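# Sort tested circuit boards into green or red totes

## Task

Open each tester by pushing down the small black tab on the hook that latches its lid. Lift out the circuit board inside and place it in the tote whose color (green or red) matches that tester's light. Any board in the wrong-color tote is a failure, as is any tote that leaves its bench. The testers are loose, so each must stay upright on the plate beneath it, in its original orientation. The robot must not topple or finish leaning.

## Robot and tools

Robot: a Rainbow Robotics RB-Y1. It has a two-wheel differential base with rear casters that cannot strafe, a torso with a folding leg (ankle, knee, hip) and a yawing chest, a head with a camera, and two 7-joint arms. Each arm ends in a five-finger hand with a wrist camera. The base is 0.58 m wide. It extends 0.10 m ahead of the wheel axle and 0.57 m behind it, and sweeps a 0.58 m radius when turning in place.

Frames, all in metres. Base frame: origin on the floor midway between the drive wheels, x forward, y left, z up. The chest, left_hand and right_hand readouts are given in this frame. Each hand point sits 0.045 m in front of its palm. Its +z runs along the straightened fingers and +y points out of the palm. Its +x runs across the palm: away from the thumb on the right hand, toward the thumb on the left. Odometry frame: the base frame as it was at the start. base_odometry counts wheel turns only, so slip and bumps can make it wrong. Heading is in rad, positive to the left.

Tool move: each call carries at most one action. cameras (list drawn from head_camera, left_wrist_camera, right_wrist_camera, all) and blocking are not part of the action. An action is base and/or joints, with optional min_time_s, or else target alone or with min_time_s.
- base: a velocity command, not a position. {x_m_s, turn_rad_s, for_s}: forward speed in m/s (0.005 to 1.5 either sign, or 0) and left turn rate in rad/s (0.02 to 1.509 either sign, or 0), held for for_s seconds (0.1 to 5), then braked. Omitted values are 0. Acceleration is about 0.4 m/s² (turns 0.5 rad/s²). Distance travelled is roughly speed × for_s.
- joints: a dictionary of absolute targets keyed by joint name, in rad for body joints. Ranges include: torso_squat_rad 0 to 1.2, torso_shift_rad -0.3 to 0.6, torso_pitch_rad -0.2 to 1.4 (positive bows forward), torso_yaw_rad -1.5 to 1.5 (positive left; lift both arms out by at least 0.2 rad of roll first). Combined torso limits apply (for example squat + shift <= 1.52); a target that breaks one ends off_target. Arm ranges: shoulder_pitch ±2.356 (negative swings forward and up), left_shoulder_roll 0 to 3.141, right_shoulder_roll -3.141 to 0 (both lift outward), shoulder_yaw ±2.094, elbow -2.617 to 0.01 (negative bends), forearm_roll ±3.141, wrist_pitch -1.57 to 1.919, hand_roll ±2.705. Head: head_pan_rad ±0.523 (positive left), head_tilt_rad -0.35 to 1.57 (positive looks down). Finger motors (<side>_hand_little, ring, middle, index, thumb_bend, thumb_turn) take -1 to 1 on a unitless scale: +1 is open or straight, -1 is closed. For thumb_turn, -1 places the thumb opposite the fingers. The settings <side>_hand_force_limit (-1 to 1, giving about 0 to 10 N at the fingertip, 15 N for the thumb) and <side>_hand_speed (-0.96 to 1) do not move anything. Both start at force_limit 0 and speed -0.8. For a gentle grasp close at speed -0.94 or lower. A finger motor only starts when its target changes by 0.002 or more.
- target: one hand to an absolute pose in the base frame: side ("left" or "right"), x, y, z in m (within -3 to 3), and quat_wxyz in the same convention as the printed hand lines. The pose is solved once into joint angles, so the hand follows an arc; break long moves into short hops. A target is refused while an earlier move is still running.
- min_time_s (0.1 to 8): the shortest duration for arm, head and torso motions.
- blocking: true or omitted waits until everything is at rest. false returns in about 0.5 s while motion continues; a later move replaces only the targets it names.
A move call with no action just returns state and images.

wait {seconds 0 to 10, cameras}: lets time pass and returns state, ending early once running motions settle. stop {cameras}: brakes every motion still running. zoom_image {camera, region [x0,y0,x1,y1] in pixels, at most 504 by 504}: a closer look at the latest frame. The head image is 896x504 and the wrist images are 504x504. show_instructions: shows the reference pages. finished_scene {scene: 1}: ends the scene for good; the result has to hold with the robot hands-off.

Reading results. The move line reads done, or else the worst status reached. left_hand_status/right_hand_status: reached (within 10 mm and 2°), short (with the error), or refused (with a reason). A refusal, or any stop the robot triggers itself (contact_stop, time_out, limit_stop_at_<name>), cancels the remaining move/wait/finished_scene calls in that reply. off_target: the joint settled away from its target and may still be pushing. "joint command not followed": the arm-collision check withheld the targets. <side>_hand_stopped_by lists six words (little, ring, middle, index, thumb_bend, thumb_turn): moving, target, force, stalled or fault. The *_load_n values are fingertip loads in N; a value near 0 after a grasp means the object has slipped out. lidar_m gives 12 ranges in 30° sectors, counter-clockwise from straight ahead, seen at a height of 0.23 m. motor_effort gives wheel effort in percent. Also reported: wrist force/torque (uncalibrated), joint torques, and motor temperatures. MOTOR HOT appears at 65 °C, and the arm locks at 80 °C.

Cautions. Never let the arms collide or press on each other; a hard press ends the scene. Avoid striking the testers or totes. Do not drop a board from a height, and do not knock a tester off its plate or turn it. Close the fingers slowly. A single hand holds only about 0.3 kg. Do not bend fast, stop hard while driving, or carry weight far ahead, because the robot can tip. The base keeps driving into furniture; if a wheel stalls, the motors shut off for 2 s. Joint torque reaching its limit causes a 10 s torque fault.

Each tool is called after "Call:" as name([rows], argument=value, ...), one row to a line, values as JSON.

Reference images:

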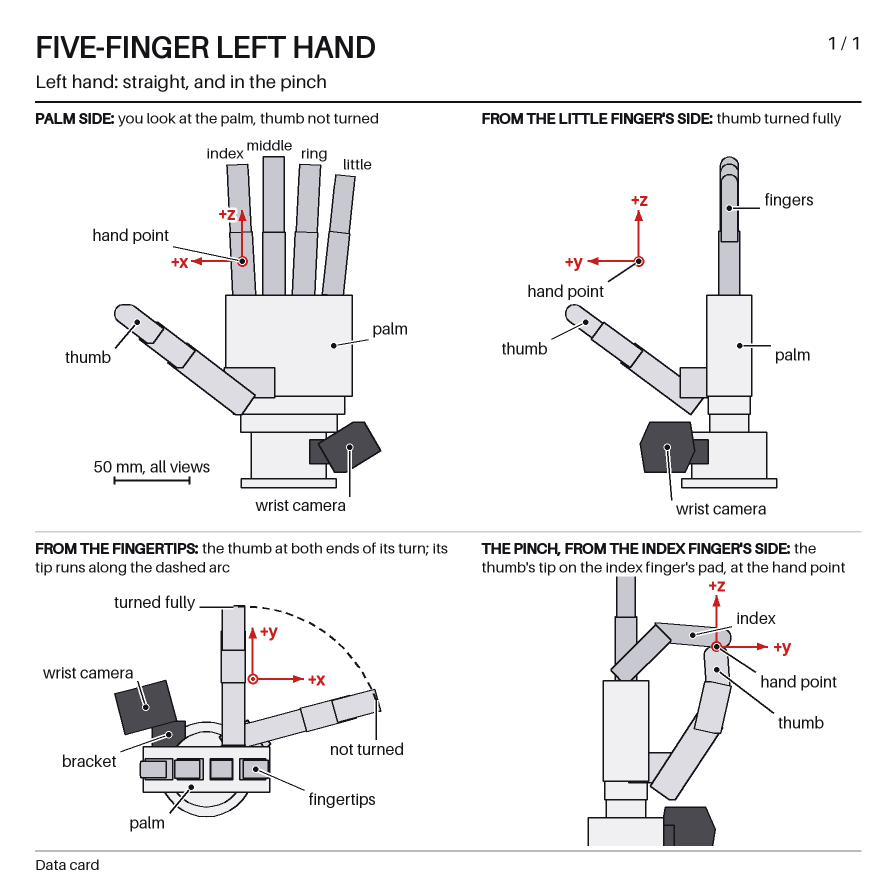

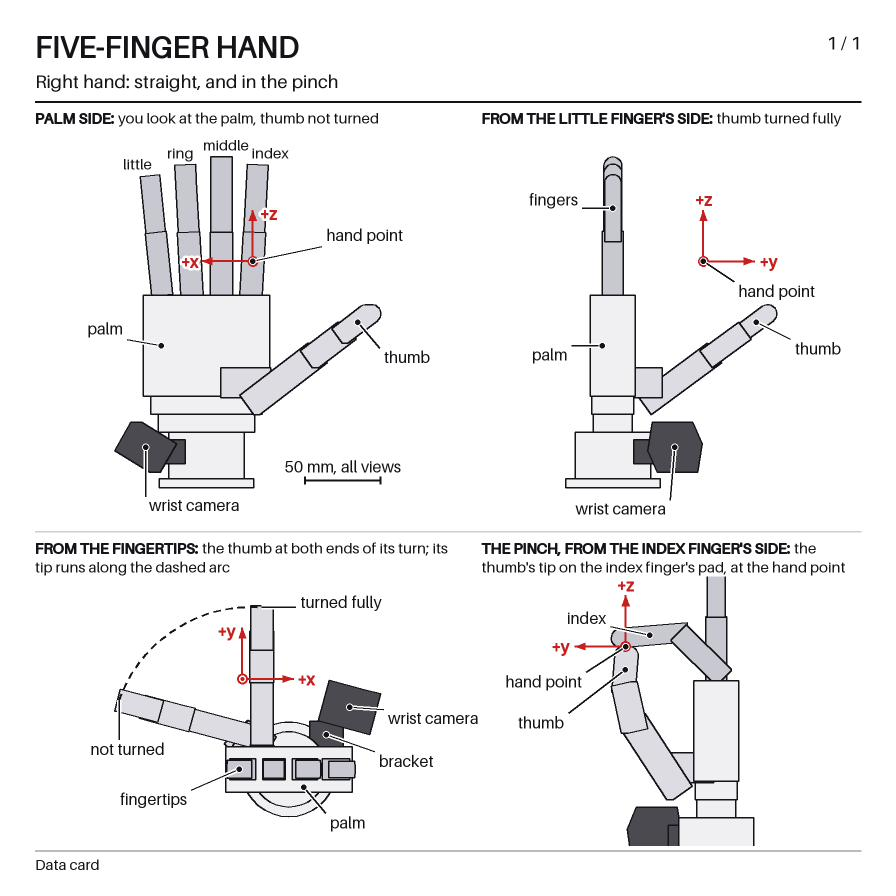

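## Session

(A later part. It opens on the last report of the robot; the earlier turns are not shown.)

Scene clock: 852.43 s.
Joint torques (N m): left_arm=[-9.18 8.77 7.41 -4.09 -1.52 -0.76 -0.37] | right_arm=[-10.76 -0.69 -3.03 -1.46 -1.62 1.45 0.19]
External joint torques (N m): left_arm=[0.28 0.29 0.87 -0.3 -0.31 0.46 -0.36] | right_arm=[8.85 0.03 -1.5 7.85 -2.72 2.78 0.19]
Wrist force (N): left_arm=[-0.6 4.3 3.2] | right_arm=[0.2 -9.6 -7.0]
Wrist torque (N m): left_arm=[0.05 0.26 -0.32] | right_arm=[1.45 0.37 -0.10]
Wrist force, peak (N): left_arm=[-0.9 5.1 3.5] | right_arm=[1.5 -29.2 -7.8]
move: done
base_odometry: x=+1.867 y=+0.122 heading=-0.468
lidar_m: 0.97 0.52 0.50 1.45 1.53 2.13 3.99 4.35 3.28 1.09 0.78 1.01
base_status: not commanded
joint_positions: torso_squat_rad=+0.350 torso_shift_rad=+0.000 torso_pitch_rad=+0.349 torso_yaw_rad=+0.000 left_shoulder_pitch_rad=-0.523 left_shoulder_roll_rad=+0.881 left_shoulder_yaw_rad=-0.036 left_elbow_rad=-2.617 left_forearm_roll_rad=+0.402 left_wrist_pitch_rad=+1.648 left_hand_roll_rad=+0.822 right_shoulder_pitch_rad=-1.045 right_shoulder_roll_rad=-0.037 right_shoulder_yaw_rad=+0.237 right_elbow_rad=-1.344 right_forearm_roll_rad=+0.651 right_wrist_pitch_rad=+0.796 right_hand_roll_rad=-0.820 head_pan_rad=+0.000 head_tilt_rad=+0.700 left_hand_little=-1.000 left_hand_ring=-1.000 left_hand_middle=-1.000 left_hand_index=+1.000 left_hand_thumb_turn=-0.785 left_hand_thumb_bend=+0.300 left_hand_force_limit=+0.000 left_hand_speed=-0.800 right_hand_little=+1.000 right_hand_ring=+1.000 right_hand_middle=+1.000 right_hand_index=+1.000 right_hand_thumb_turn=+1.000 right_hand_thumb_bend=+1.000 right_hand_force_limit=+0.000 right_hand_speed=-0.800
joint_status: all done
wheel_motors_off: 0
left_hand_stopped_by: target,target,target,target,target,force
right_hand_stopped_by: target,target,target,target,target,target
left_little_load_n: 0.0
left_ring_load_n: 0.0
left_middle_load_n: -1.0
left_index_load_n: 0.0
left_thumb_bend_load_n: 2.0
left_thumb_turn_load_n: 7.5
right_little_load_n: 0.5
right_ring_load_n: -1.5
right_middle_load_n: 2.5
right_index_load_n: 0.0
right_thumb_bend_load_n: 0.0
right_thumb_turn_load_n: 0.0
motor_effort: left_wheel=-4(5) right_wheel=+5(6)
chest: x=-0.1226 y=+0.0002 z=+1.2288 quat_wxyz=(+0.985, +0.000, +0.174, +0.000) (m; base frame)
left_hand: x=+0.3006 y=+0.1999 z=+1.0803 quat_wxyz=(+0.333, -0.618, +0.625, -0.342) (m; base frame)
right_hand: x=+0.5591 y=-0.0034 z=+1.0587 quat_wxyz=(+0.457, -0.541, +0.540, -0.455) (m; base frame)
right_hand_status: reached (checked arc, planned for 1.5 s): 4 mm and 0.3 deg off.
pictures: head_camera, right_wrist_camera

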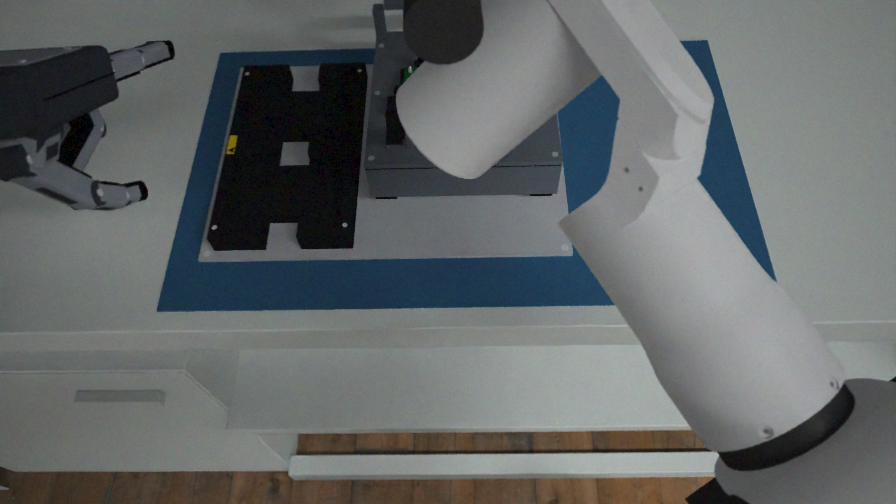

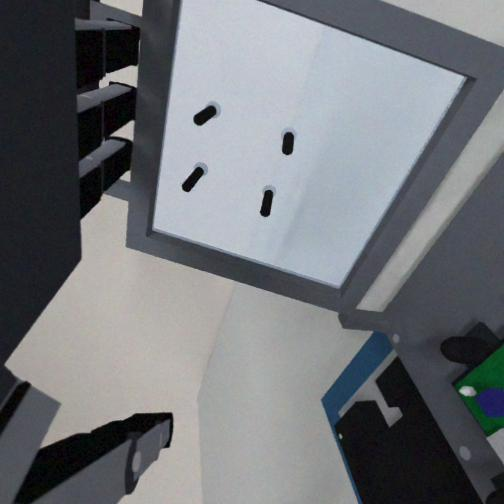

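Call:
move(target={"side": "right", "x": 0.54, "y": -0.004, "z": 1.065, "quat_wxyz": [0.4545, -0.5417, 0.5417, -0.4545]}, min_time_s=1.5, cameras=["head_camera", "right_wrist_camera"])

Scene clock: 859.23 s.
Joint torques (N m): left_arm=[-8.78 8.55 7.19 -4.48 -1.37 -1.04 -0.56] | right_arm=[-17.53 1.45 -0.8 -10.92 0.86 -1.03 0.71]
External joint torques (N m): left_arm=[0.68 0.08 0.65 -0.67 -0.16 0.18 -0.55] | right_arm=[1.18 1.51 0.65 -1.73 -0.24 0.38 0.71]
Wrist force (N): left_arm=[-0.7 4.7 3.2] | right_arm=[-0.8 5.5 1.3]
Wrist torque (N m): left_arm=[0.13 0.28 -0.31] | right_arm=[0.34 0.03 0.30]
Wrist force, peak (N): left_arm=[-0.9 5.0 4.0] | right_arm=[-1.6 -20.3 -7.0]
move: done
base_odometry: x=+1.867 y=+0.122 heading=-0.468
lidar_m: 0.98 0.51 0.50 1.45 1.51 2.13 3.99 4.36 3.28 1.10 0.78 1.02
base_status: not commanded
joint_positions: torso_squat_rad=+0.350 torso_shift_rad=+0.000 torso_pitch_rad=+0.350 torso_yaw_rad=+0.000 left_shoulder_pitch_rad=-0.523 left_shoulder_roll_rad=+0.881 left_shoulder_yaw_rad=-0.036 left_elbow_rad=-2.617 left_forearm_roll_rad=+0.402 left_wrist_pitch_rad=+1.648 left_hand_roll_rad=+0.822 right_shoulder_pitch_rad=-0.989 right_shoulder_roll_rad=-0.028 right_shoulder_yaw_rad=+0.254 right_elbow_rad=-1.466 right_forearm_roll_rad=+0.633 right_wrist_pitch_rad=+0.862 right_hand_roll_rad=-0.763 head_pan_rad=+0.000 head_tilt_rad=+0.700 left_hand_little=-1.000 left_hand_ring=-1.000 left_hand_middle=-1.000 left_hand_index=+1.000 left_hand_thumb_turn=-0.785 left_hand_thumb_bend=+0.300 left_hand_force_limit=+0.000 left_hand_speed=-0.800 right_hand_little=+1.000 right_hand_ring=+1.000 right_hand_middle=+1.000 right_hand_index=+1.000 right_hand_thumb_turn=+1.000 right_hand_thumb_bend=+1.000 right_hand_force_limit=+0.000 right_hand_speed=-0.800
joint_status: all done
wheel_motors_off: 0
left_hand_stopped_by: target,target,target,target,target,force
right_hand_stopped_by: target,target,target,target,target,target
left_little_load_n: 0.0
left_ring_load_n: 0.0
left_middle_load_n: -1.0
left_index_load_n: 0.0
left_thumb_bend_load_n: 1.5
left_thumb_turn_load_n: 7.5
right_little_load_n: 0.0
right_ring_load_n: 0.0
right_middle_load_n: 0.0
right_index_load_n: 0.0
right_thumb_bend_load_n: 0.0
right_thumb_turn_load_n: 0.0
motor_effort: left_wheel=-4(5) right_wheel=+5(6)
chest: x=-0.1221 y=+0.0002 z=+1.2288 quat_wxyz=(+0.985, +0.000, +0.174, +0.000) (m; base frame)
left_hand: x=+0.3009 y=+0.1999 z=+1.0798 quat_wxyz=(+0.333, -0.618, +0.625, -0.342) (m; base frame)
right_hand: x=+0.5406 y=-0.0042 z=+1.0643 quat_wxyz=(+0.454, -0.542, +0.542, -0.454) (m; base frame)
right_hand_status: reached (checked arc, planned for 1.5 s): 1 mm and 0.1 deg off.
pictures: head_camera, right_wrist_camera

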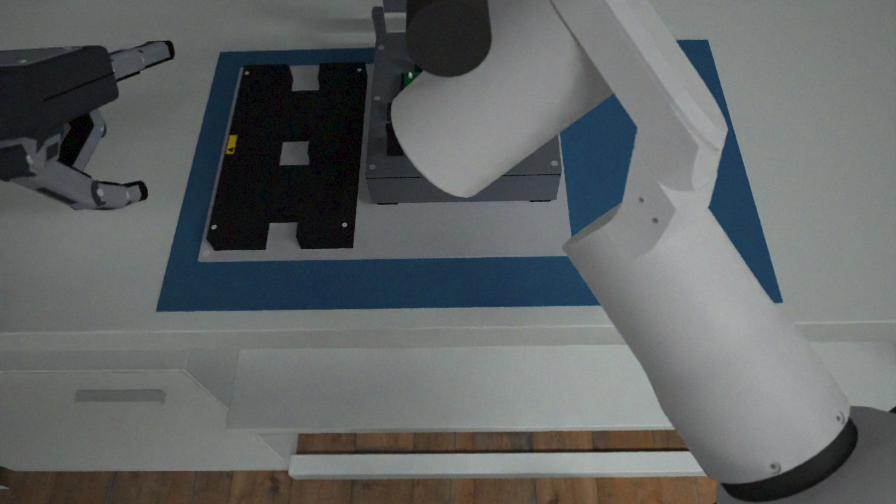

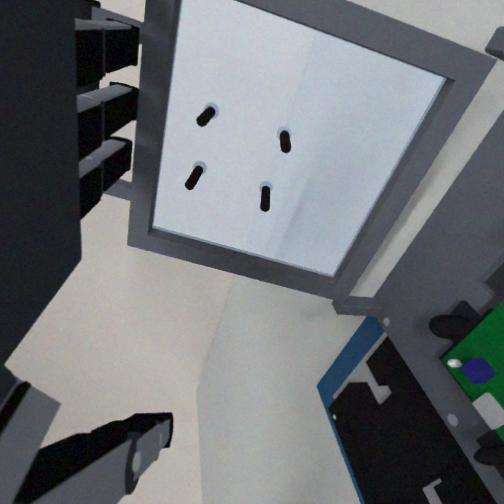

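Call:
move(target={"side": "right", "x": 0.49, "y": -0.02, "z": 1.065, "quat_wxyz": [0.4545, -0.5417, 0.5417, -0.4545]}, min_time_s=2, cameras=["right_wrist_camera"])

Scene clock: 867.40 s.
Joint torques (N m): left_arm=[-8.99 8.82 6.93 -4.49 -1.33 -0.87 -0.42] | right_arm=[-15.14 0.13 -0.49 -10.79 0.9 -1.37 0.7]
External joint torques (N m): left_arm=[0.47 0.35 0.39 -0.69 -0.12 0.35 -0.41] | right_arm=[0.76 -1.13 0.75 -1.89 -0.17 0.17 0.71]
Motor temperatures (°C): left_arm=[37 37 30 35 38 35 39] | right_arm=[35 33 32 36 38 44 35]
Wrist force (N): left_arm=[-0.2 3.9 3.4] | right_arm=[-0.8 5.6 1.4]
Wrist torque (N m): left_arm=[0.00 0.23 -0.27] | right_arm=[0.37 -0.01 0.31]
Wrist force, peak (N): left_arm=[-1.1 4.8 3.8] | right_arm=[-0.9 5.8 1.3]
move: done
base_odometry: x=+1.867 y=+0.122 heading=-0.468
lidar_m: 0.98 0.50 0.49 1.45 1.52 2.12 3.99 4.34 3.29 1.10 0.78 1.01
base_status: not commanded
joint_positions: torso_squat_rad=+0.350 torso_shift_rad=+0.000 torso_pitch_rad=+0.350 torso_yaw_rad=+0.000 left_shoulder_pitch_rad=-0.523 left_shoulder_roll_rad=+0.881 left_shoulder_yaw_rad=-0.036 left_elbow_rad=-2.617 left_forearm_roll_rad=+0.402 left_wrist_pitch_rad=+1.648 left_hand_roll_rad=+0.822 right_shoulder_pitch_rad=-0.802 right_shoulder_roll_rad=-0.032 right_shoulder_yaw_rad=+0.307 right_elbow_rad=-1.758 right_forearm_roll_rad=+0.618 right_wrist_pitch_rad=+0.955 right_hand_roll_rad=-0.667 head_pan_rad=+0.000 head_tilt_rad=+0.700 left_hand_little=-1.000 left_hand_ring=-1.000 left_hand_middle=-1.000 left_hand_index=+1.000 left_hand_thumb_turn=-0.785 left_hand_thumb_bend=+0.300 left_hand_force_limit=+0.000 left_hand_speed=-0.800 right_hand_little=+1.000 right_hand_ring=+1.000 right_hand_middle=+1.000 right_hand_index=+1.000 right_hand_thumb_turn=+1.000 right_hand_thumb_bend=+1.000 right_hand_force_limit=+0.000 right_hand_speed=-0.800
joint_status: all done
wheel_motors_off: 0
left_hand_stopped_by: target,target,target,target,target,force
right_hand_stopped_by: target,target,target,target,target,target
left_little_load_n: 0.0
left_ring_load_n: 0.0
left_middle_load_n: -1.0
left_index_load_n: 0.0
left_thumb_bend_load_n: 1.5
left_thumb_turn_load_n: 8.0
right_little_load_n: 0.0
right_ring_load_n: 0.0
right_middle_load_n: 0.0
right_index_load_n: 0.0
right_thumb_bend_load_n: 0.0
right_thumb_turn_load_n: 0.0
motor_effort: left_wheel=-4(5) right_wheel=+5(6)
chest: x=-0.1221 y=+0.0002 z=+1.2287 quat_wxyz=(+0.985, +0.000, +0.174, +0.000) (m; base frame)
left_hand: x=+0.3009 y=+0.1999 z=+1.0798 quat_wxyz=(+0.333, -0.618, +0.625, -0.342) (m; base frame)
right_hand: x=+0.4901 y=-0.0200 z=+1.0650 quat_wxyz=(+0.455, -0.542, +0.542, -0.454) (m; base frame)
right_hand_status: reached (checked arc, planned for 2.0 s): 0 mm and 0.0 deg off.
pictures: right_wrist_camera

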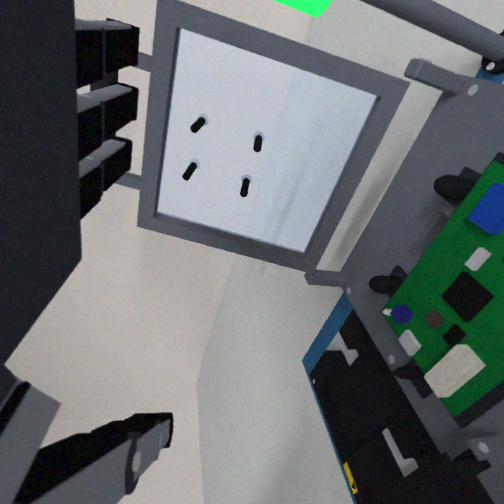

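Call:
move(target={"side": "right", "x": 0.33, "y": -0.16, "z": 1.07, "quat_wxyz": [0.43, -0.561, 0.561, -0.43]}, min_time_s=2, cameras=["all"])

Call:
zoom_image(camera="head_camera", region=[360, 0, 570, 210])

Call:
zoom_image(camera="right_wrist_camera", region=[130, 80, 380, 330])

Scene clock: 874.27 s.
Joint torques (N m): left_arm=[-9.47 8.2 7.12 -4.25 -1.47 -0.81 -0.61] | right_arm=[-5.48 -2.8 -4.25 -9.33 0.65 -1.53 0.65]
External joint torques (N m): left_arm=[-0.02 -0.27 0.57 -0.45 -0.26 0.42 -0.61] | right_arm=[1.04 -0.45 -2.04 -1.55 -0.16 0.22 0.65]
Wrist force (N): left_arm=[-0.2 4.1 3.2] | right_arm=[-0.9 5.0 2.2]
Wrist torque (N m): left_arm=[0.05 0.20 -0.26] | right_arm=[0.25 -0.02 0.27]
Wrist force, peak (N): left_arm=[-0.9 5.0 3.8] | right_arm=[-0.6 5.8 2.0]
move: done
base_odometry: x=+1.867 y=+0.122 heading=-0.468
lidar_m: 0.98 0.50 0.49 1.44 1.52 2.14 3.99 4.35 3.28 1.10 0.78 1.01
base_status: not commanded
joint_positions: torso_squat_rad=+0.350 torso_shift_rad=+0.000 torso_pitch_rad=+0.350 torso_yaw_rad=+0.000 left_shoulder_pitch_rad=-0.523 left_shoulder_roll_rad=+0.881 left_shoulder_yaw_rad=-0.036 left_elbow_rad=-2.617 left_forearm_roll_rad=+0.402 left_wrist_pitch_rad=+1.648 left_hand_roll_rad=+0.822 right_shoulder_pitch_rad=-0.239 right_shoulder_roll_rad=-0.295 right_shoulder_yaw_rad=+0.198 right_elbow_rad=-2.594 right_forearm_roll_rad=+0.253 right_wrist_pitch_rad=+1.195 right_hand_roll_rad=-0.418 head_pan_rad=+0.000 head_tilt_rad=+0.700 left_hand_little=-1.000 left_hand_ring=-1.000 left_hand_middle=-1.000 left_hand_index=+1.000 left_hand_thumb_turn=-0.785 left_hand_thumb_bend=+0.300 left_hand_force_limit=+0.000 left_hand_speed=-0.800 right_hand_little=+1.000 right_hand_ring=+1.000 right_hand_middle=+1.000 right_hand_index=+1.000 right_hand_thumb_turn=+1.000 right_hand_thumb_bend=+1.000 right_hand_force_limit=+0.000 right_hand_speed=-0.800
joint_status: all done
wheel_motors_off: 0
left_hand_stopped_by: target,target,target,target,target,force
right_hand_stopped_by: target,target,target,target,target,target
left_little_load_n: 0.0
left_ring_load_n: 0.5
left_middle_load_n: -1.0
left_index_load_n: 0.0
left_thumb_bend_load_n: 1.5
left_thumb_turn_load_n: 7.5
right_little_load_n: 0.0
right_ring_load_n: 0.0
right_middle_load_n: -0.5
right_index_load_n: 0.0
right_thumb_bend_load_n: 0.0
right_thumb_turn_load_n: 0.0
motor_effort: left_wheel=-4(5) right_wheel=+5(6)
chest: x=-0.1221 y=+0.0002 z=+1.2287 quat_wxyz=(+0.985, +0.000, +0.174, +0.000) (m; base frame)
left_hand: x=+0.3009 y=+0.2000 z=+1.0798 quat_wxyz=(+0.333, -0.618, +0.625, -0.342) (m; base frame)
right_hand: x=+0.3305 y=-0.1591 z=+1.0702 quat_wxyz=(+0.429, -0.561, +0.561, -0.431) (m; base frame)
right_hand_status: reached (checked arc, planned for 2.0 s): 1 mm and 0.1 deg off.
pictures: head_camera, left_wrist_camera, right_wrist_camera

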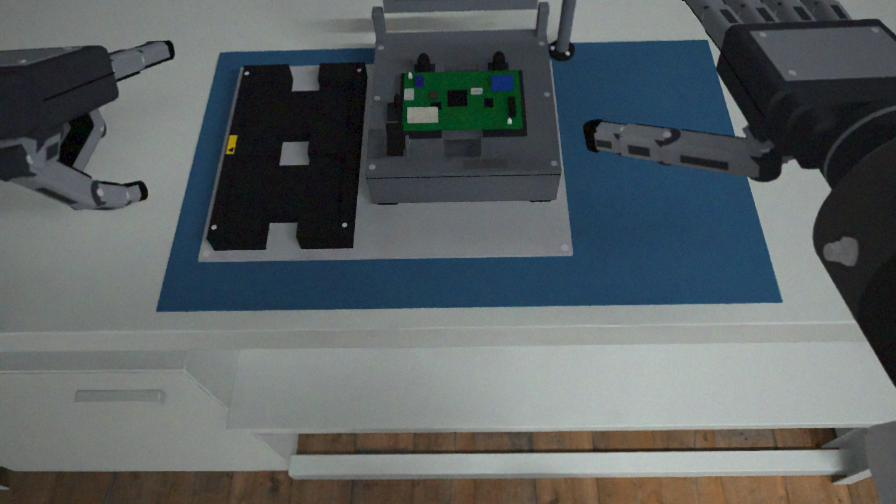

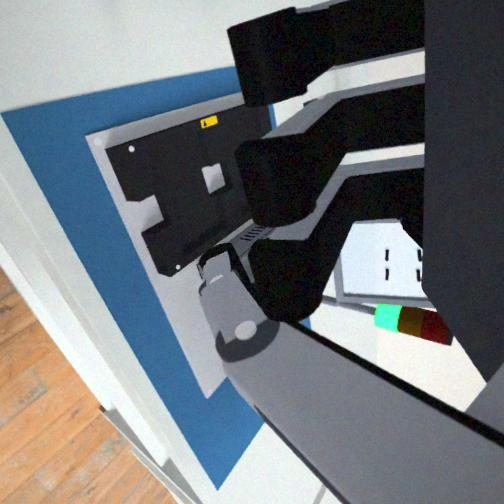

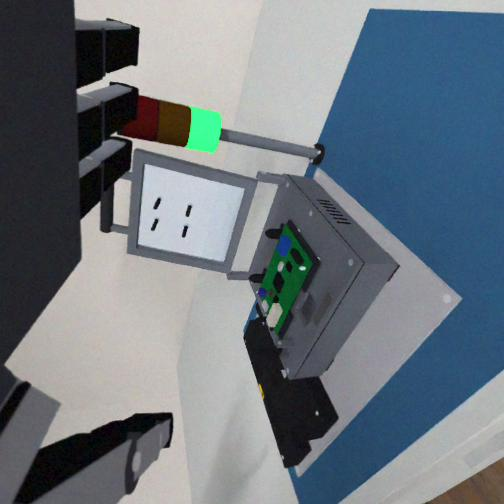

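Scaled by 2.400.

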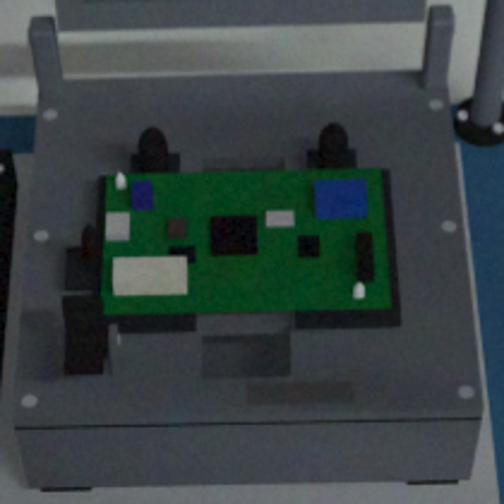

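Scaled by 2.016.

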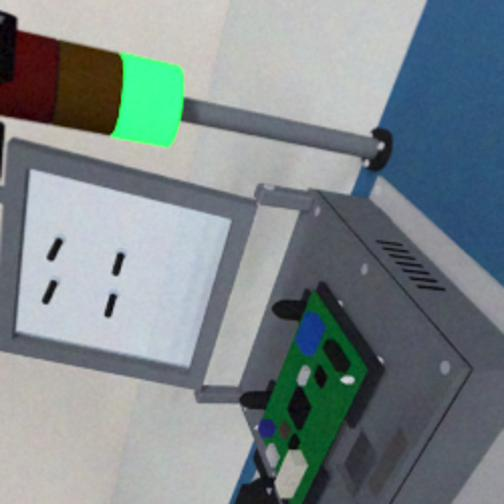

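Call:
move(joints={"right_hand_thumb_turn": -0.87, "right_hand_index": 0.7})

Call:
move(joints={"right_hand_little": -1, "right_hand_ring": -1, "right_hand_middle": -1})

Call:
move(target={"side": "right", "x": 0.48, "y": -0.01, "z": 1.02, "quat_wxyz": [0.31, -0.6355, 0.6355, -0.31]}, min_time_s=2.5, cameras=["all"])

Scene clock: 949.47 s.
Joint torques (N m): left_arm=[-9.26 8.94 7.21 -4.29 -1.33 -0.9 -0.47] | right_arm=[-5.07 -2.91 -4.12 -9.43 0.75 -1.45 0.49]
External joint torques (N m): left_arm=[0.19 0.46 0.67 -0.48 -0.12 0.32 -0.46] | right_arm=[1.45 -0.55 -1.91 -1.66 -0.07 0.29 0.48]
Wrist force (N): left_arm=[-0.6 4.7 3.3] | right_arm=[-0.9 5.2 1.9]
Wrist torque (N m): left_arm=[0.13 0.26 -0.34] | right_arm=[0.28 0.00 0.26]
Wrist force, peak (N): left_arm=[-0.4 5.2 3.8] | right_arm=[-0.8 5.4 2.1]
move: done
base_odometry: x=+1.867 y=+0.122 heading=-0.468
lidar_m: 0.98 0.51 0.50 1.44 1.52 2.13 3.99 4.34 3.28 1.09 0.78 1.02
base_status: not commanded
joint_positions: torso_squat_rad=+0.350 torso_shift_rad=+0.000 torso_pitch_rad=+0.350 torso_yaw_rad=+0.000 left_shoulder_pitch_rad=-0.523 left_shoulder_roll_rad=+0.881 left_shoulder_yaw_rad=-0.036 left_elbow_rad=-2.617 left_forearm_roll_rad=+0.402 left_wrist_pitch_rad=+1.648 left_hand_roll_rad=+0.822 right_shoulder_pitch_rad=-0.239 right_shoulder_roll_rad=-0.295 right_shoulder_yaw_rad=+0.198 right_elbow_rad=-2.594 right_forearm_roll_rad=+0.253 right_wrist_pitch_rad=+1.195 right_hand_roll_rad=-0.418 head_pan_rad=+0.000 head_tilt_rad=+0.700 left_hand_little=-1.000 left_hand_ring=-1.000 left_hand_middle=-1.000 left_hand_index=+1.000 left_hand_thumb_turn=-0.785 left_hand_thumb_bend=+0.300 left_hand_force_limit=+0.000 left_hand_speed=-0.800 right_hand_little=+1.000 right_hand_ring=+1.000 right_hand_middle=+1.000 right_hand_index=+0.700 right_hand_thumb_turn=-0.870 right_hand_thumb_bend=+1.000 right_hand_force_limit=+0.000 right_hand_speed=-0.800
joint_status: all done
wheel_motors_off: 0
left_hand_stopped_by: target,target,target,target,target,force
right_hand_stopped_by: target,target,target,target,target,target
left_little_load_n: 0.0
left_ring_load_n: 0.0
left_middle_load_n: -1.0
left_index_load_n: 0.0
left_thumb_bend_load_n: 1.5
left_thumb_turn_load_n: 8.0
right_little_load_n: 0.0
right_ring_load_n: 0.0
right_middle_load_n: -0.5
right_index_load_n: 0.0
right_thumb_bend_load_n: 0.0
right_thumb_turn_load_n: 0.0
motor_effort: left_wheel=-4(5) right_wheel=+5(6)
chest: x=-0.1221 y=+0.0002 z=+1.2287 quat_wxyz=(+0.985, +0.000, +0.174, +0.000) (m; base frame)
left_hand: x=+0.3009 y=+0.2000 z=+1.0798 quat_wxyz=(+0.333, -0.618, +0.625, -0.342) (m; base frame)
right_hand: x=+0.3305 y=-0.1591 z=+1.0702 quat_wxyz=(+0.429, -0.561, +0.561, -0.431) (m; base frame)
pictures: none

Scene clock: 953.57 s.
Joint torques (N m): left_arm=[-9.32 8.74 7.04 -4.43 -1.42 -0.91 -0.47] | right_arm=[-5.31 -3.18 -4.61 -9.3 0.77 -1.48 0.62]
External joint torques (N m): left_arm=[0.14 0.27 0.5 -0.62 -0.21 0.31 -0.47] | right_arm=[1.19 -0.83 -2.41 -1.54 -0.04 0.25 0.62]
Wrist force (N): left_arm=[-0.8 4.8 2.9] | right_arm=[-0.7 5.2 1.9]
Wrist torque (N m): left_arm=[0.16 0.31 -0.32] | right_arm=[0.30 -0.04 0.28]
Wrist force, peak (N): left_arm=[-0.7 4.8 4.0] | right_arm=[-0.7 5.4 2.0]
move: done
base_odometry: x=+1.867 y=+0.122 heading=-0.468
lidar_m: 0.97 0.52 0.50 1.44 1.52 2.13 4.00 4.35 3.29 1.09 0.78 1.02
base_status: not commanded
joint_positions: torso_squat_rad=+0.350 torso_shift_rad=+0.000 torso_pitch_rad=+0.350 torso_yaw_rad=+0.000 left_shoulder_pitch_rad=-0.523 left_shoulder_roll_rad=+0.881 left_shoulder_yaw_rad=-0.036 left_elbow_rad=-2.617 left_forearm_roll_rad=+0.402 left_wrist_pitch_rad=+1.648 left_hand_roll_rad=+0.822 right_shoulder_pitch_rad=-0.239 right_shoulder_roll_rad=-0.295 right_shoulder_yaw_rad=+0.198 right_elbow_rad=-2.594 right_forearm_roll_rad=+0.253 right_wrist_pitch_rad=+1.195 right_hand_roll_rad=-0.418 head_pan_rad=+0.000 head_tilt_rad=+0.700 left_hand_little=-1.000 left_hand_ring=-1.000 left_hand_middle=-1.000 left_hand_index=+1.000 left_hand_thumb_turn=-0.785 left_hand_thumb_bend=+0.300 left_hand_force_limit=+0.000 left_hand_speed=-0.800 right_hand_little=-1.000 right_hand_ring=-1.000 right_hand_middle=-1.000 right_hand_index=+0.700 right_hand_thumb_turn=-0.870 right_hand_thumb_bend=+1.000 right_hand_force_limit=+0.000 right_hand_speed=-0.800
joint_status: all done
wheel_motors_off: 0
left_hand_stopped_by: target,target,target,target,target,force
right_hand_stopped_by: target,target,target,target,target,target
left_little_load_n: 0.0
left_ring_load_n: 0.0
left_middle_load_n: -1.0
left_index_load_n: 0.0
left_thumb_bend_load_n: 1.5
left_thumb_turn_load_n: 8.0
right_little_load_n: 0.0
right_ring_load_n: 0.5
right_middle_load_n: 0.0
right_index_load_n: 0.0
right_thumb_bend_load_n: 0.0
right_thumb_turn_load_n: 0.0
motor_effort: left_wheel=-4(5) right_wheel=+5(6)
chest: x=-0.1221 y=+0.0002 z=+1.2287 quat_wxyz=(+0.985, +0.000, +0.174, +0.000) (m; base frame)
left_hand: x=+0.3009 y=+0.2000 z=+1.0798 quat_wxyz=(+0.333, -0.618, +0.625, -0.342) (m; base frame)
right_hand: x=+0.3305 y=-0.1591 z=+1.0702 quat_wxyz=(+0.429, -0.561, +0.561, -0.431) (m; base frame)
pictures: none

Scene clock: 956.40 s.
Joint torques (N m): left_arm=[-9.12 8.88 6.99 -4.25 -1.41 -0.9 -0.41] | right_arm=[-21.63 -0.64 -3.58 -9.04 0.68 -1.05 -0.07]
External joint torques (N m): left_arm=[0.34 0.4 0.45 -0.44 -0.2 0.32 -0.41] | right_arm=[-1.77 0.9 -2.33 -0.58 -0.15 0.32 -0.07]
Wrist force (N): left_arm=[-0.6 4.5 3.6] | right_arm=[-0.5 4.2 3.7]
Wrist torque (N m): left_arm=[0.07 0.32 -0.34] | right_arm=[0.13 -0.11 0.11]
Wrist force, peak (N): left_arm=[-0.7 4.8 3.8] | right_arm=[-0.9 5.0 3.8]
move: done
base_odometry: x=+1.867 y=+0.122 heading=-0.468
lidar_m: 0.98 0.50 0.50 1.45 1.52 2.13 3.99 4.35 3.28 1.09 0.78 1.01
base_status: not commanded
joint_positions: torso_squat_rad=+0.350 torso_shift_rad=+0.000 torso_pitch_rad=+0.350 torso_yaw_rad=+0.000 left_shoulder_pitch_rad=-0.523 left_shoulder_roll_rad=+0.881 left_shoulder_yaw_rad=-0.036 left_elbow_rad=-2.617 left_forearm_roll_rad=+0.402 left_wrist_pitch_rad=+1.648 left_hand_roll_rad=+0.822 right_shoulder_pitch_rad=-1.144 right_shoulder_roll_rad=-0.027 right_shoulder_yaw_rad=+0.142 right_elbow_rad=-1.468 right_forearm_roll_rad=+0.235 right_wrist_pitch_rad=+1.371 right_hand_roll_rad=-0.482 head_pan_rad=+0.000 head_tilt_rad=+0.700 left_hand_little=-1.000 left_hand_ring=-1.000 left_hand_middle=-1.000 left_hand_index=+1.000 left_hand_thumb_turn=-0.785 left_hand_thumb_bend=+0.300 left_hand_force_limit=+0.000 left_hand_speed=-0.800 right_hand_little=-1.000 right_hand_ring=-1.000 right_hand_middle=-1.000 right_hand_index=+0.700 right_hand_thumb_turn=-0.870 right_hand_thumb_bend=+1.000 right_hand_force_limit=+0.000 right_hand_speed=-0.800
joint_status: all done
wheel_motors_off: 0
left_hand_stopped_by: target,target,target,target,target,force
right_hand_stopped_by: target,target,target,target,target,target
left_little_load_n: 0.0
left_ring_load_n: 0.0
left_middle_load_n: -1.0
left_index_load_n: 0.0
left_thumb_bend_load_n: 2.0
left_thumb_turn_load_n: 8.0
right_little_load_n: 0.0
right_ring_load_n: 0.5
right_middle_load_n: 0.5
right_index_load_n: 0.0
right_thumb_bend_load_n: 0.0
right_thumb_turn_load_n: 0.0
motor_effort: left_wheel=-4(5) right_wheel=+5(6)
chest: x=-0.1221 y=+0.0002 z=+1.2287 quat_wxyz=(+0.985, +0.000, +0.174, +0.000) (m; base frame)
left_hand: x=+0.3009 y=+0.2000 z=+1.0798 quat_wxyz=(+0.333, -0.618, +0.625, -0.342) (m; base frame)
right_hand: x=+0.4794 y=-0.0103 z=+1.0199 quat_wxyz=(+0.310, -0.636, +0.635, -0.310) (m; base frame)
right_hand_status: reached (checked arc, planned for 2.5 s): 1 mm and 0.1 deg off.
pictures: head_camera, left_wrist_camera, right_wrist_camera

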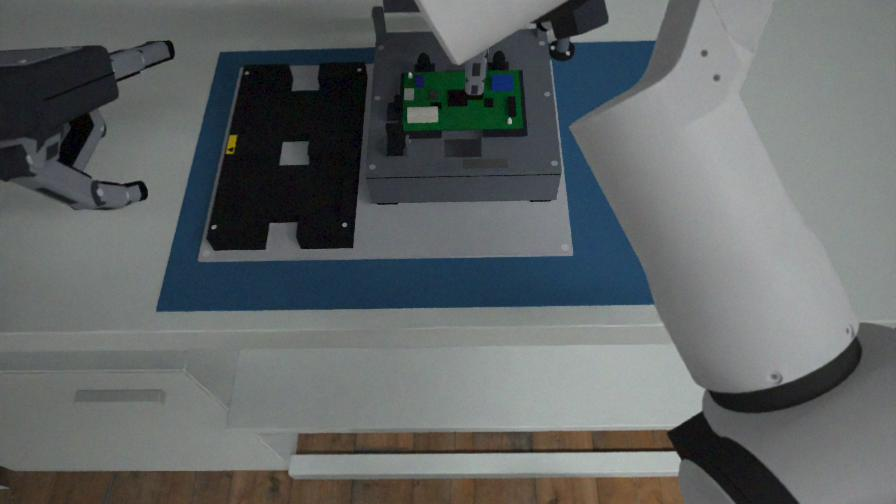

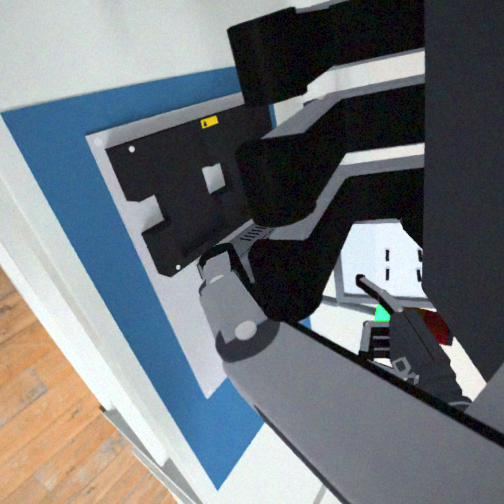

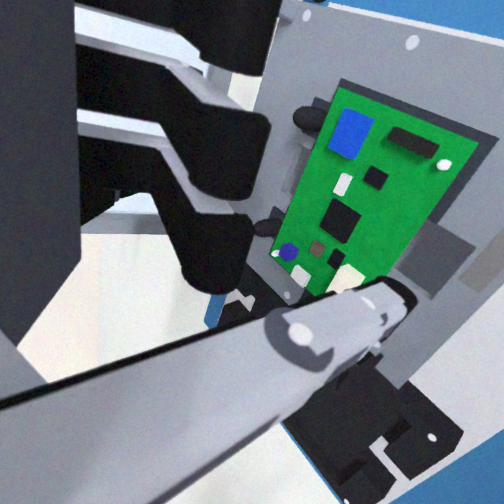

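Call:
move(joints={"left_hand_little": 1, "left_hand_ring": 1, "left_hand_middle": 1, "left_hand_thumb_bend": 1, "left_hand_thumb_turn": 1})

Call:
move(target={"side": "left", "x": 0.3, "y": 0.27, "z": 1.0, "quat_wxyz": [0.4545, -0.5417, 0.5417, -0.4545]}, min_time_s=2.5, cameras=["head_camera", "left_wrist_camera"])

Scene clock: 969.57 s.
Joint torques (N m): left_arm=[-9.39 8.17 6.71 -4.3 -1.47 -0.81 -0.3] | right_arm=[-21.61 -0.84 -3.81 -9.24 0.51 -1 0.01]
External joint torques (N m): left_arm=[0.09 -0.3 0.15 -0.48 -0.25 0.43 -0.31] | right_arm=[-1.74 0.7 -2.59 -0.78 -0.32 0.37 0]
Wrist force (N): left_arm=[-0.7 4.3 3.2] | right_arm=[-0.6 4.3 3.8]
Wrist torque (N m): left_arm=[0.08 0.29 -0.31] | right_arm=[0.13 -0.10 0.10]
Wrist force, peak (N): left_arm=[-0.9 4.9 3.9] | right_arm=[-0.7 4.5 3.9]
move: done
base_odometry: x=+1.867 y=+0.122 heading=-0.468
lidar_m: 0.98 0.51 0.49 1.45 1.52 2.13 4.00 4.35 3.28 1.10 0.78 1.02
base_status: not commanded
joint_positions: torso_squat_rad=+0.350 torso_shift_rad=+0.000 torso_pitch_rad=+0.350 torso_yaw_rad=+0.000 left_shoulder_pitch_rad=-0.523 left_shoulder_roll_rad=+0.881 left_shoulder_yaw_rad=-0.036 left_elbow_rad=-2.617 left_forearm_roll_rad=+0.402 left_wrist_pitch_rad=+1.648 left_hand_roll_rad=+0.822 right_shoulder_pitch_rad=-1.144 right_shoulder_roll_rad=-0.027 right_shoulder_yaw_rad=+0.142 right_elbow_rad=-1.468 right_forearm_roll_rad=+0.235 right_wrist_pitch_rad=+1.371 right_hand_roll_rad=-0.482 head_pan_rad=+0.000 head_tilt_rad=+0.700 left_hand_little=+1.000 left_hand_ring=+1.000 left_hand_middle=+1.000 left_hand_index=+1.000 left_hand_thumb_turn=+1.000 left_hand_thumb_bend=+1.000 left_hand_force_limit=+0.000 left_hand_speed=-0.800 right_hand_little=-1.000 right_hand_ring=-1.000 right_hand_middle=-1.000 right_hand_index=+0.700 right_hand_thumb_turn=-0.870 right_hand_thumb_bend=+1.000 right_hand_force_limit=+0.000 right_hand_speed=-0.800
joint_status: all done
wheel_motors_off: 0
left_hand_stopped_by: target,target,target,target,target,target
right_hand_stopped_by: target,target,target,target,target,target
left_little_load_n: 0.0
left_ring_load_n: 0.0
left_middle_load_n: 0.0
left_index_load_n: 0.0
left_thumb_bend_load_n: 0.0
left_thumb_turn_load_n: 0.0
right_little_load_n: 0.0
right_ring_load_n: 0.5
right_middle_load_n: 0.0
right_index_load_n: 0.0
right_thumb_bend_load_n: 0.0
right_thumb_turn_load_n: 0.0
motor_effort: left_wheel=-4(5) right_wheel=+5(6)
chest: x=-0.1221 y=+0.0002 z=+1.2287 quat_wxyz=(+0.985, +0.000, +0.174, +0.000) (m; base frame)
left_hand: x=+0.3009 y=+0.2000 z=+1.0798 quat_wxyz=(+0.333, -0.618, +0.625, -0.342) (m; base frame)
right_hand: x=+0.4794 y=-0.0103 z=+1.0199 quat_wxyz=(+0.310, -0.636, +0.635, -0.310) (m; base frame)
pictures: none

Scene clock: 972.40 s.
Joint torques (N m): left_arm=[-0.44 5.03 5.54 -9.14 -0.95 -1.37 0.05] | right_arm=[-21.52 -0.66 -3.33 -9.38 0.68 -1.04 -0.06]
External joint torques (N m): left_arm=[1.05 -1.06 0.21 0.05 -0.36 -0.07 0.04] | right_arm=[-1.65 0.88 -2.1 -0.91 -0.15 0.34 -0.07]
Wrist force (N): left_arm=[-0.5 5.1 0.8] | right_arm=[-0.5 4.1 3.9]
Wrist torque (N m): left_arm=[0.24 0.21 -0.15] | right_arm=[0.10 -0.12 0.10]
Wrist force, peak (N): left_arm=[-0.8 5.0 3.7] | right_arm=[-0.6 4.3 4.1]
move: done
base_odometry: x=+1.867 y=+0.122 heading=-0.468
lidar_m: 0.98 0.51 0.50 1.44 1.51 2.13 3.99 4.34 3.28 1.09 0.78 1.02
base_status: not commanded
joint_positions: torso_squat_rad=+0.350 torso_shift_rad=+0.000 torso_pitch_rad=+0.350 torso_yaw_rad=+0.000 left_shoulder_pitch_rad=+0.260 left_shoulder_roll_rad=+0.600 left_shoulder_yaw_rad=+0.006 left_elbow_rad=-2.404 left_forearm_roll_rad=-0.352 left_wrist_pitch_rad=+0.461 left_hand_roll_rad=+0.896 right_shoulder_pitch_rad=-1.144 right_shoulder_roll_rad=-0.027 right_shoulder_yaw_rad=+0.142 right_elbow_rad=-1.468 right_forearm_roll_rad=+0.235 right_wrist_pitch_rad=+1.371 right_hand_roll_rad=-0.482 head_pan_rad=+0.000 head_tilt_rad=+0.700 left_hand_little=+1.000 left_hand_ring=+1.000 left_hand_middle=+1.000 left_hand_index=+1.000 left_hand_thumb_turn=+1.000 left_hand_thumb_bend=+1.000 left_hand_force_limit=+0.000 left_hand_speed=-0.800 right_hand_little=-1.000 right_hand_ring=-1.000 right_hand_middle=-1.000 right_hand_index=+0.700 right_hand_thumb_turn=-0.870 right_hand_thumb_bend=+1.000 right_hand_force_limit=+0.000 right_hand_speed=-0.800
joint_status: all done
wheel_motors_off: 0
left_hand_stopped_by: target,target,target,target,target,target
right_hand_stopped_by: target,target,target,target,target,target
left_little_load_n: 0.0
left_ring_load_n: 0.0
left_middle_load_n: 0.0
left_index_load_n: 0.0
left_thumb_bend_load_n: 0.0
left_thumb_turn_load_n: -0.5
right_little_load_n: 0.0
right_ring_load_n: 0.0
right_middle_load_n: 0.0
right_index_load_n: 0.0
right_thumb_bend_load_n: 0.0
right_thumb_turn_load_n: 0.0
motor_effort: left_wheel=-4(5) right_wheel=+5(6)
chest: x=-0.1221 y=+0.0002 z=+1.2287 quat_wxyz=(+0.985, +0.000, +0.174, +0.000) (m; base frame)
left_hand: x=+0.2998 y=+0.2697 z=+1.0000 quat_wxyz=(+0.454, -0.542, +0.542, -0.454) (m; base frame)
left_hand_status: reached (checked arc, planned for 2.5 s): 0 mm and 0.1 deg off.
right_hand: x=+0.4794 y=-0.0103 z=+1.0199 quat_wxyz=(+0.310, -0.636, +0.635, -0.310) (m; base frame)
pictures: head_camera, left_wrist_camera

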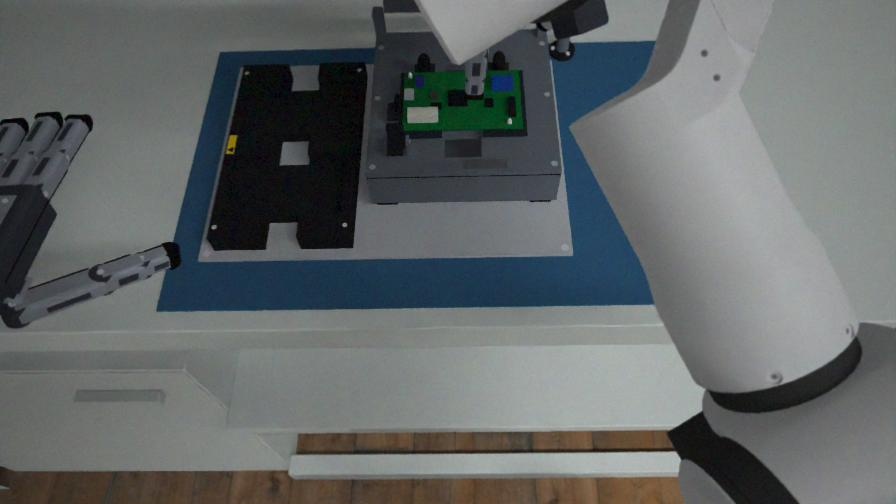

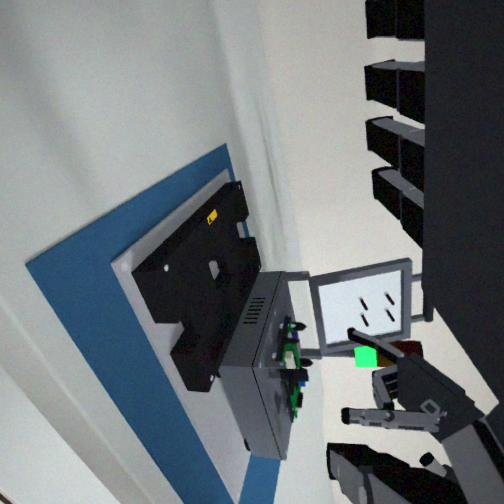

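Call:
zoom_image(camera="left_wrist_camera", region=[230, 250, 430, 470])

Scaled by 2.291.

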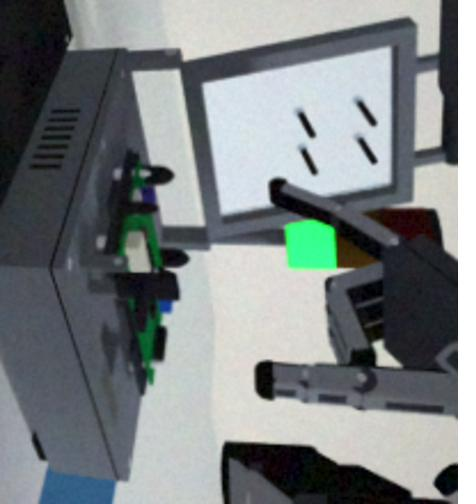

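Call:
move(target={"side": "right", "x": 0.512, "y": -0.005, "z": 0.96, "quat_wxyz": [0.31, -0.6355, 0.6355, -0.31]}, min_time_s=2, cameras=["all"])

Call:
zoom_image(camera="left_wrist_camera", region=[230, 250, 430, 470])

Call:
zoom_image(camera="head_camera", region=[380, 30, 560, 200])

Scene clock: 991.83 s.
Joint torques (N m): left_arm=[-1.18 5.18 6.13 -9.29 -1.01 -1.13 0.11] | right_arm=[-25.08 -1.01 -0.71 -10.98 1.31 -3.61 -0.47]
External joint torques (N m): left_arm=[0.31 -0.91 0.8 -0.1 -0.42 0.17 0.11] | right_arm=[-4.12 1.02 0.41 -1.85 0.43 -2.3 -0.48]
Wrist force (N): left_arm=[-0.5 5.4 1.2] | right_arm=[4.4 9.3 -9.5]
Wrist torque (N m): left_arm=[0.27 0.19 -0.16] | right_arm=[-0.19 0.12 0.20]
Wrist force, peak (N): left_arm=[-0.5 5.7 1.6] | right_arm=[4.7 9.2 -10.8]
move: done
base_odometry: x=+1.867 y=+0.122 heading=-0.468
lidar_m: 0.98 0.51 0.49 1.45 1.53 2.13 3.99 4.36 3.27 1.09 0.77 1.02
base_status: not commanded
joint_positions: torso_squat_rad=+0.350 torso_shift_rad=+0.000 torso_pitch_rad=+0.350 torso_yaw_rad=+0.000 left_shoulder_pitch_rad=+0.260 left_shoulder_roll_rad=+0.600 left_shoulder_yaw_rad=+0.006 left_elbow_rad=-2.404 left_forearm_roll_rad=-0.352 left_wrist_pitch_rad=+0.461 left_hand_roll_rad=+0.896 right_shoulder_pitch_rad=-1.179 right_shoulder_roll_rad=-0.027 right_shoulder_yaw_rad=+0.143 right_elbow_rad=-1.155 right_forearm_roll_rad=+0.254 right_wrist_pitch_rad=+1.103 right_hand_roll_rad=-0.565 head_pan_rad=+0.000 head_tilt_rad=+0.700 left_hand_little=+1.000 left_hand_ring=+1.000 left_hand_middle=+1.000 left_hand_index=+1.000 left_hand_thumb_turn=+1.000 left_hand_thumb_bend=+1.000 left_hand_force_limit=+0.000 left_hand_speed=-0.800 right_hand_little=-1.000 right_hand_ring=-1.000 right_hand_middle=-1.000 right_hand_index=+0.699 right_hand_thumb_turn=-0.870 right_hand_thumb_bend=+1.000 right_hand_force_limit=+0.000 right_hand_speed=-0.800
joint_status: all done
wheel_motors_off: 0
left_hand_stopped_by: target,target,target,target,target,target
right_hand_stopped_by: target,target,target,target,target,target
left_little_load_n: 0.0
left_ring_load_n: 0.0
left_middle_load_n: 0.0
left_index_load_n: 0.0
left_thumb_bend_load_n: 0.0
left_thumb_turn_load_n: 0.0
right_little_load_n: 0.0
right_ring_load_n: 0.5
right_middle_load_n: 0.0
right_index_load_n: -9.5
right_thumb_bend_load_n: 0.5
right_thumb_turn_load_n: -2.5
motor_effort: left_wheel=-4(4) right_wheel=+6(6)
chest: x=-0.1221 y=+0.0002 z=+1.2287 quat_wxyz=(+0.985, +0.000, +0.174, +0.000) (m; base frame)
left_hand: x=+0.2999 y=+0.2697 z=+1.0000 quat_wxyz=(+0.454, -0.542, +0.542, -0.454) (m; base frame)
right_hand: x=+0.5111 y=-0.0058 z=+0.9595 quat_wxyz=(+0.310, -0.635, +0.636, -0.310) (m; base frame)
right_hand_status: reached (checked arc, planned for 2.0 s): 1 mm and 0.0 deg off.
pictures: head_camera, left_wrist_camera, right_wrist_camera

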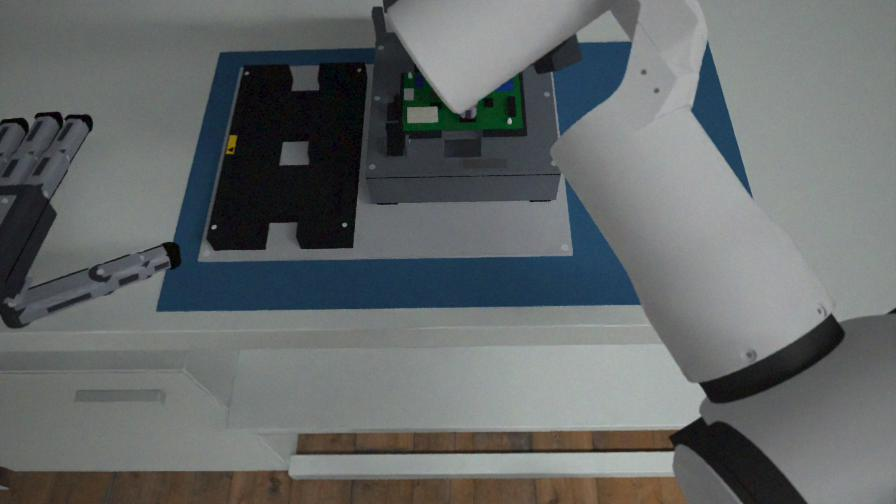

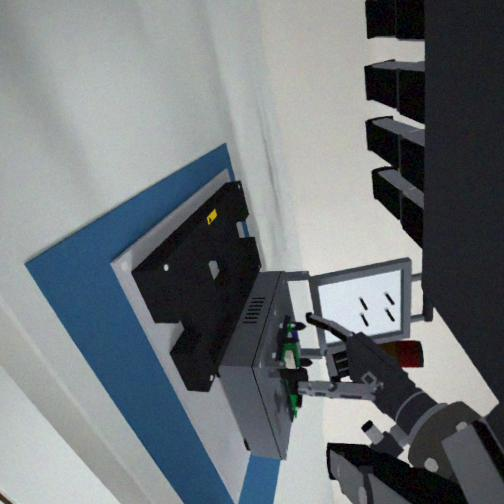

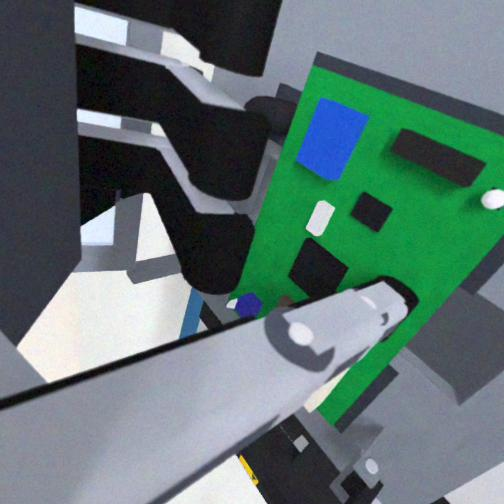

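Scaled by 2.291.

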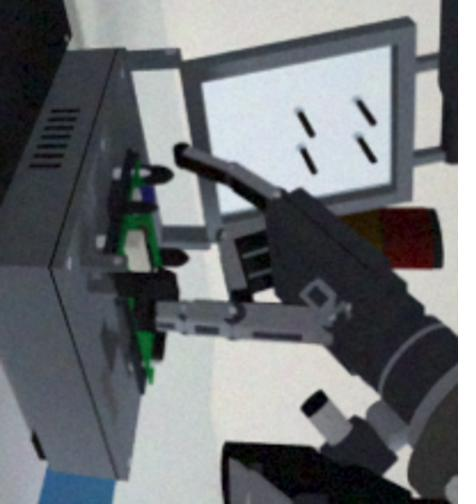

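Scaled by 2.800.

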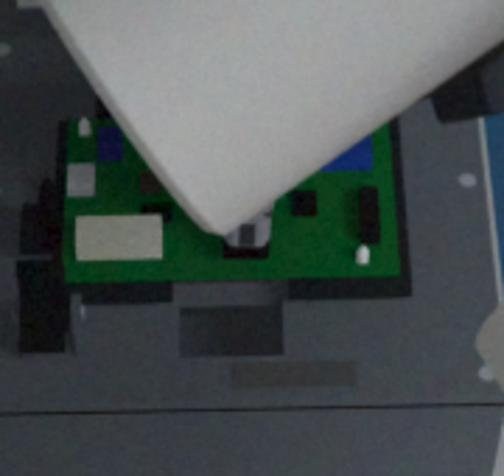

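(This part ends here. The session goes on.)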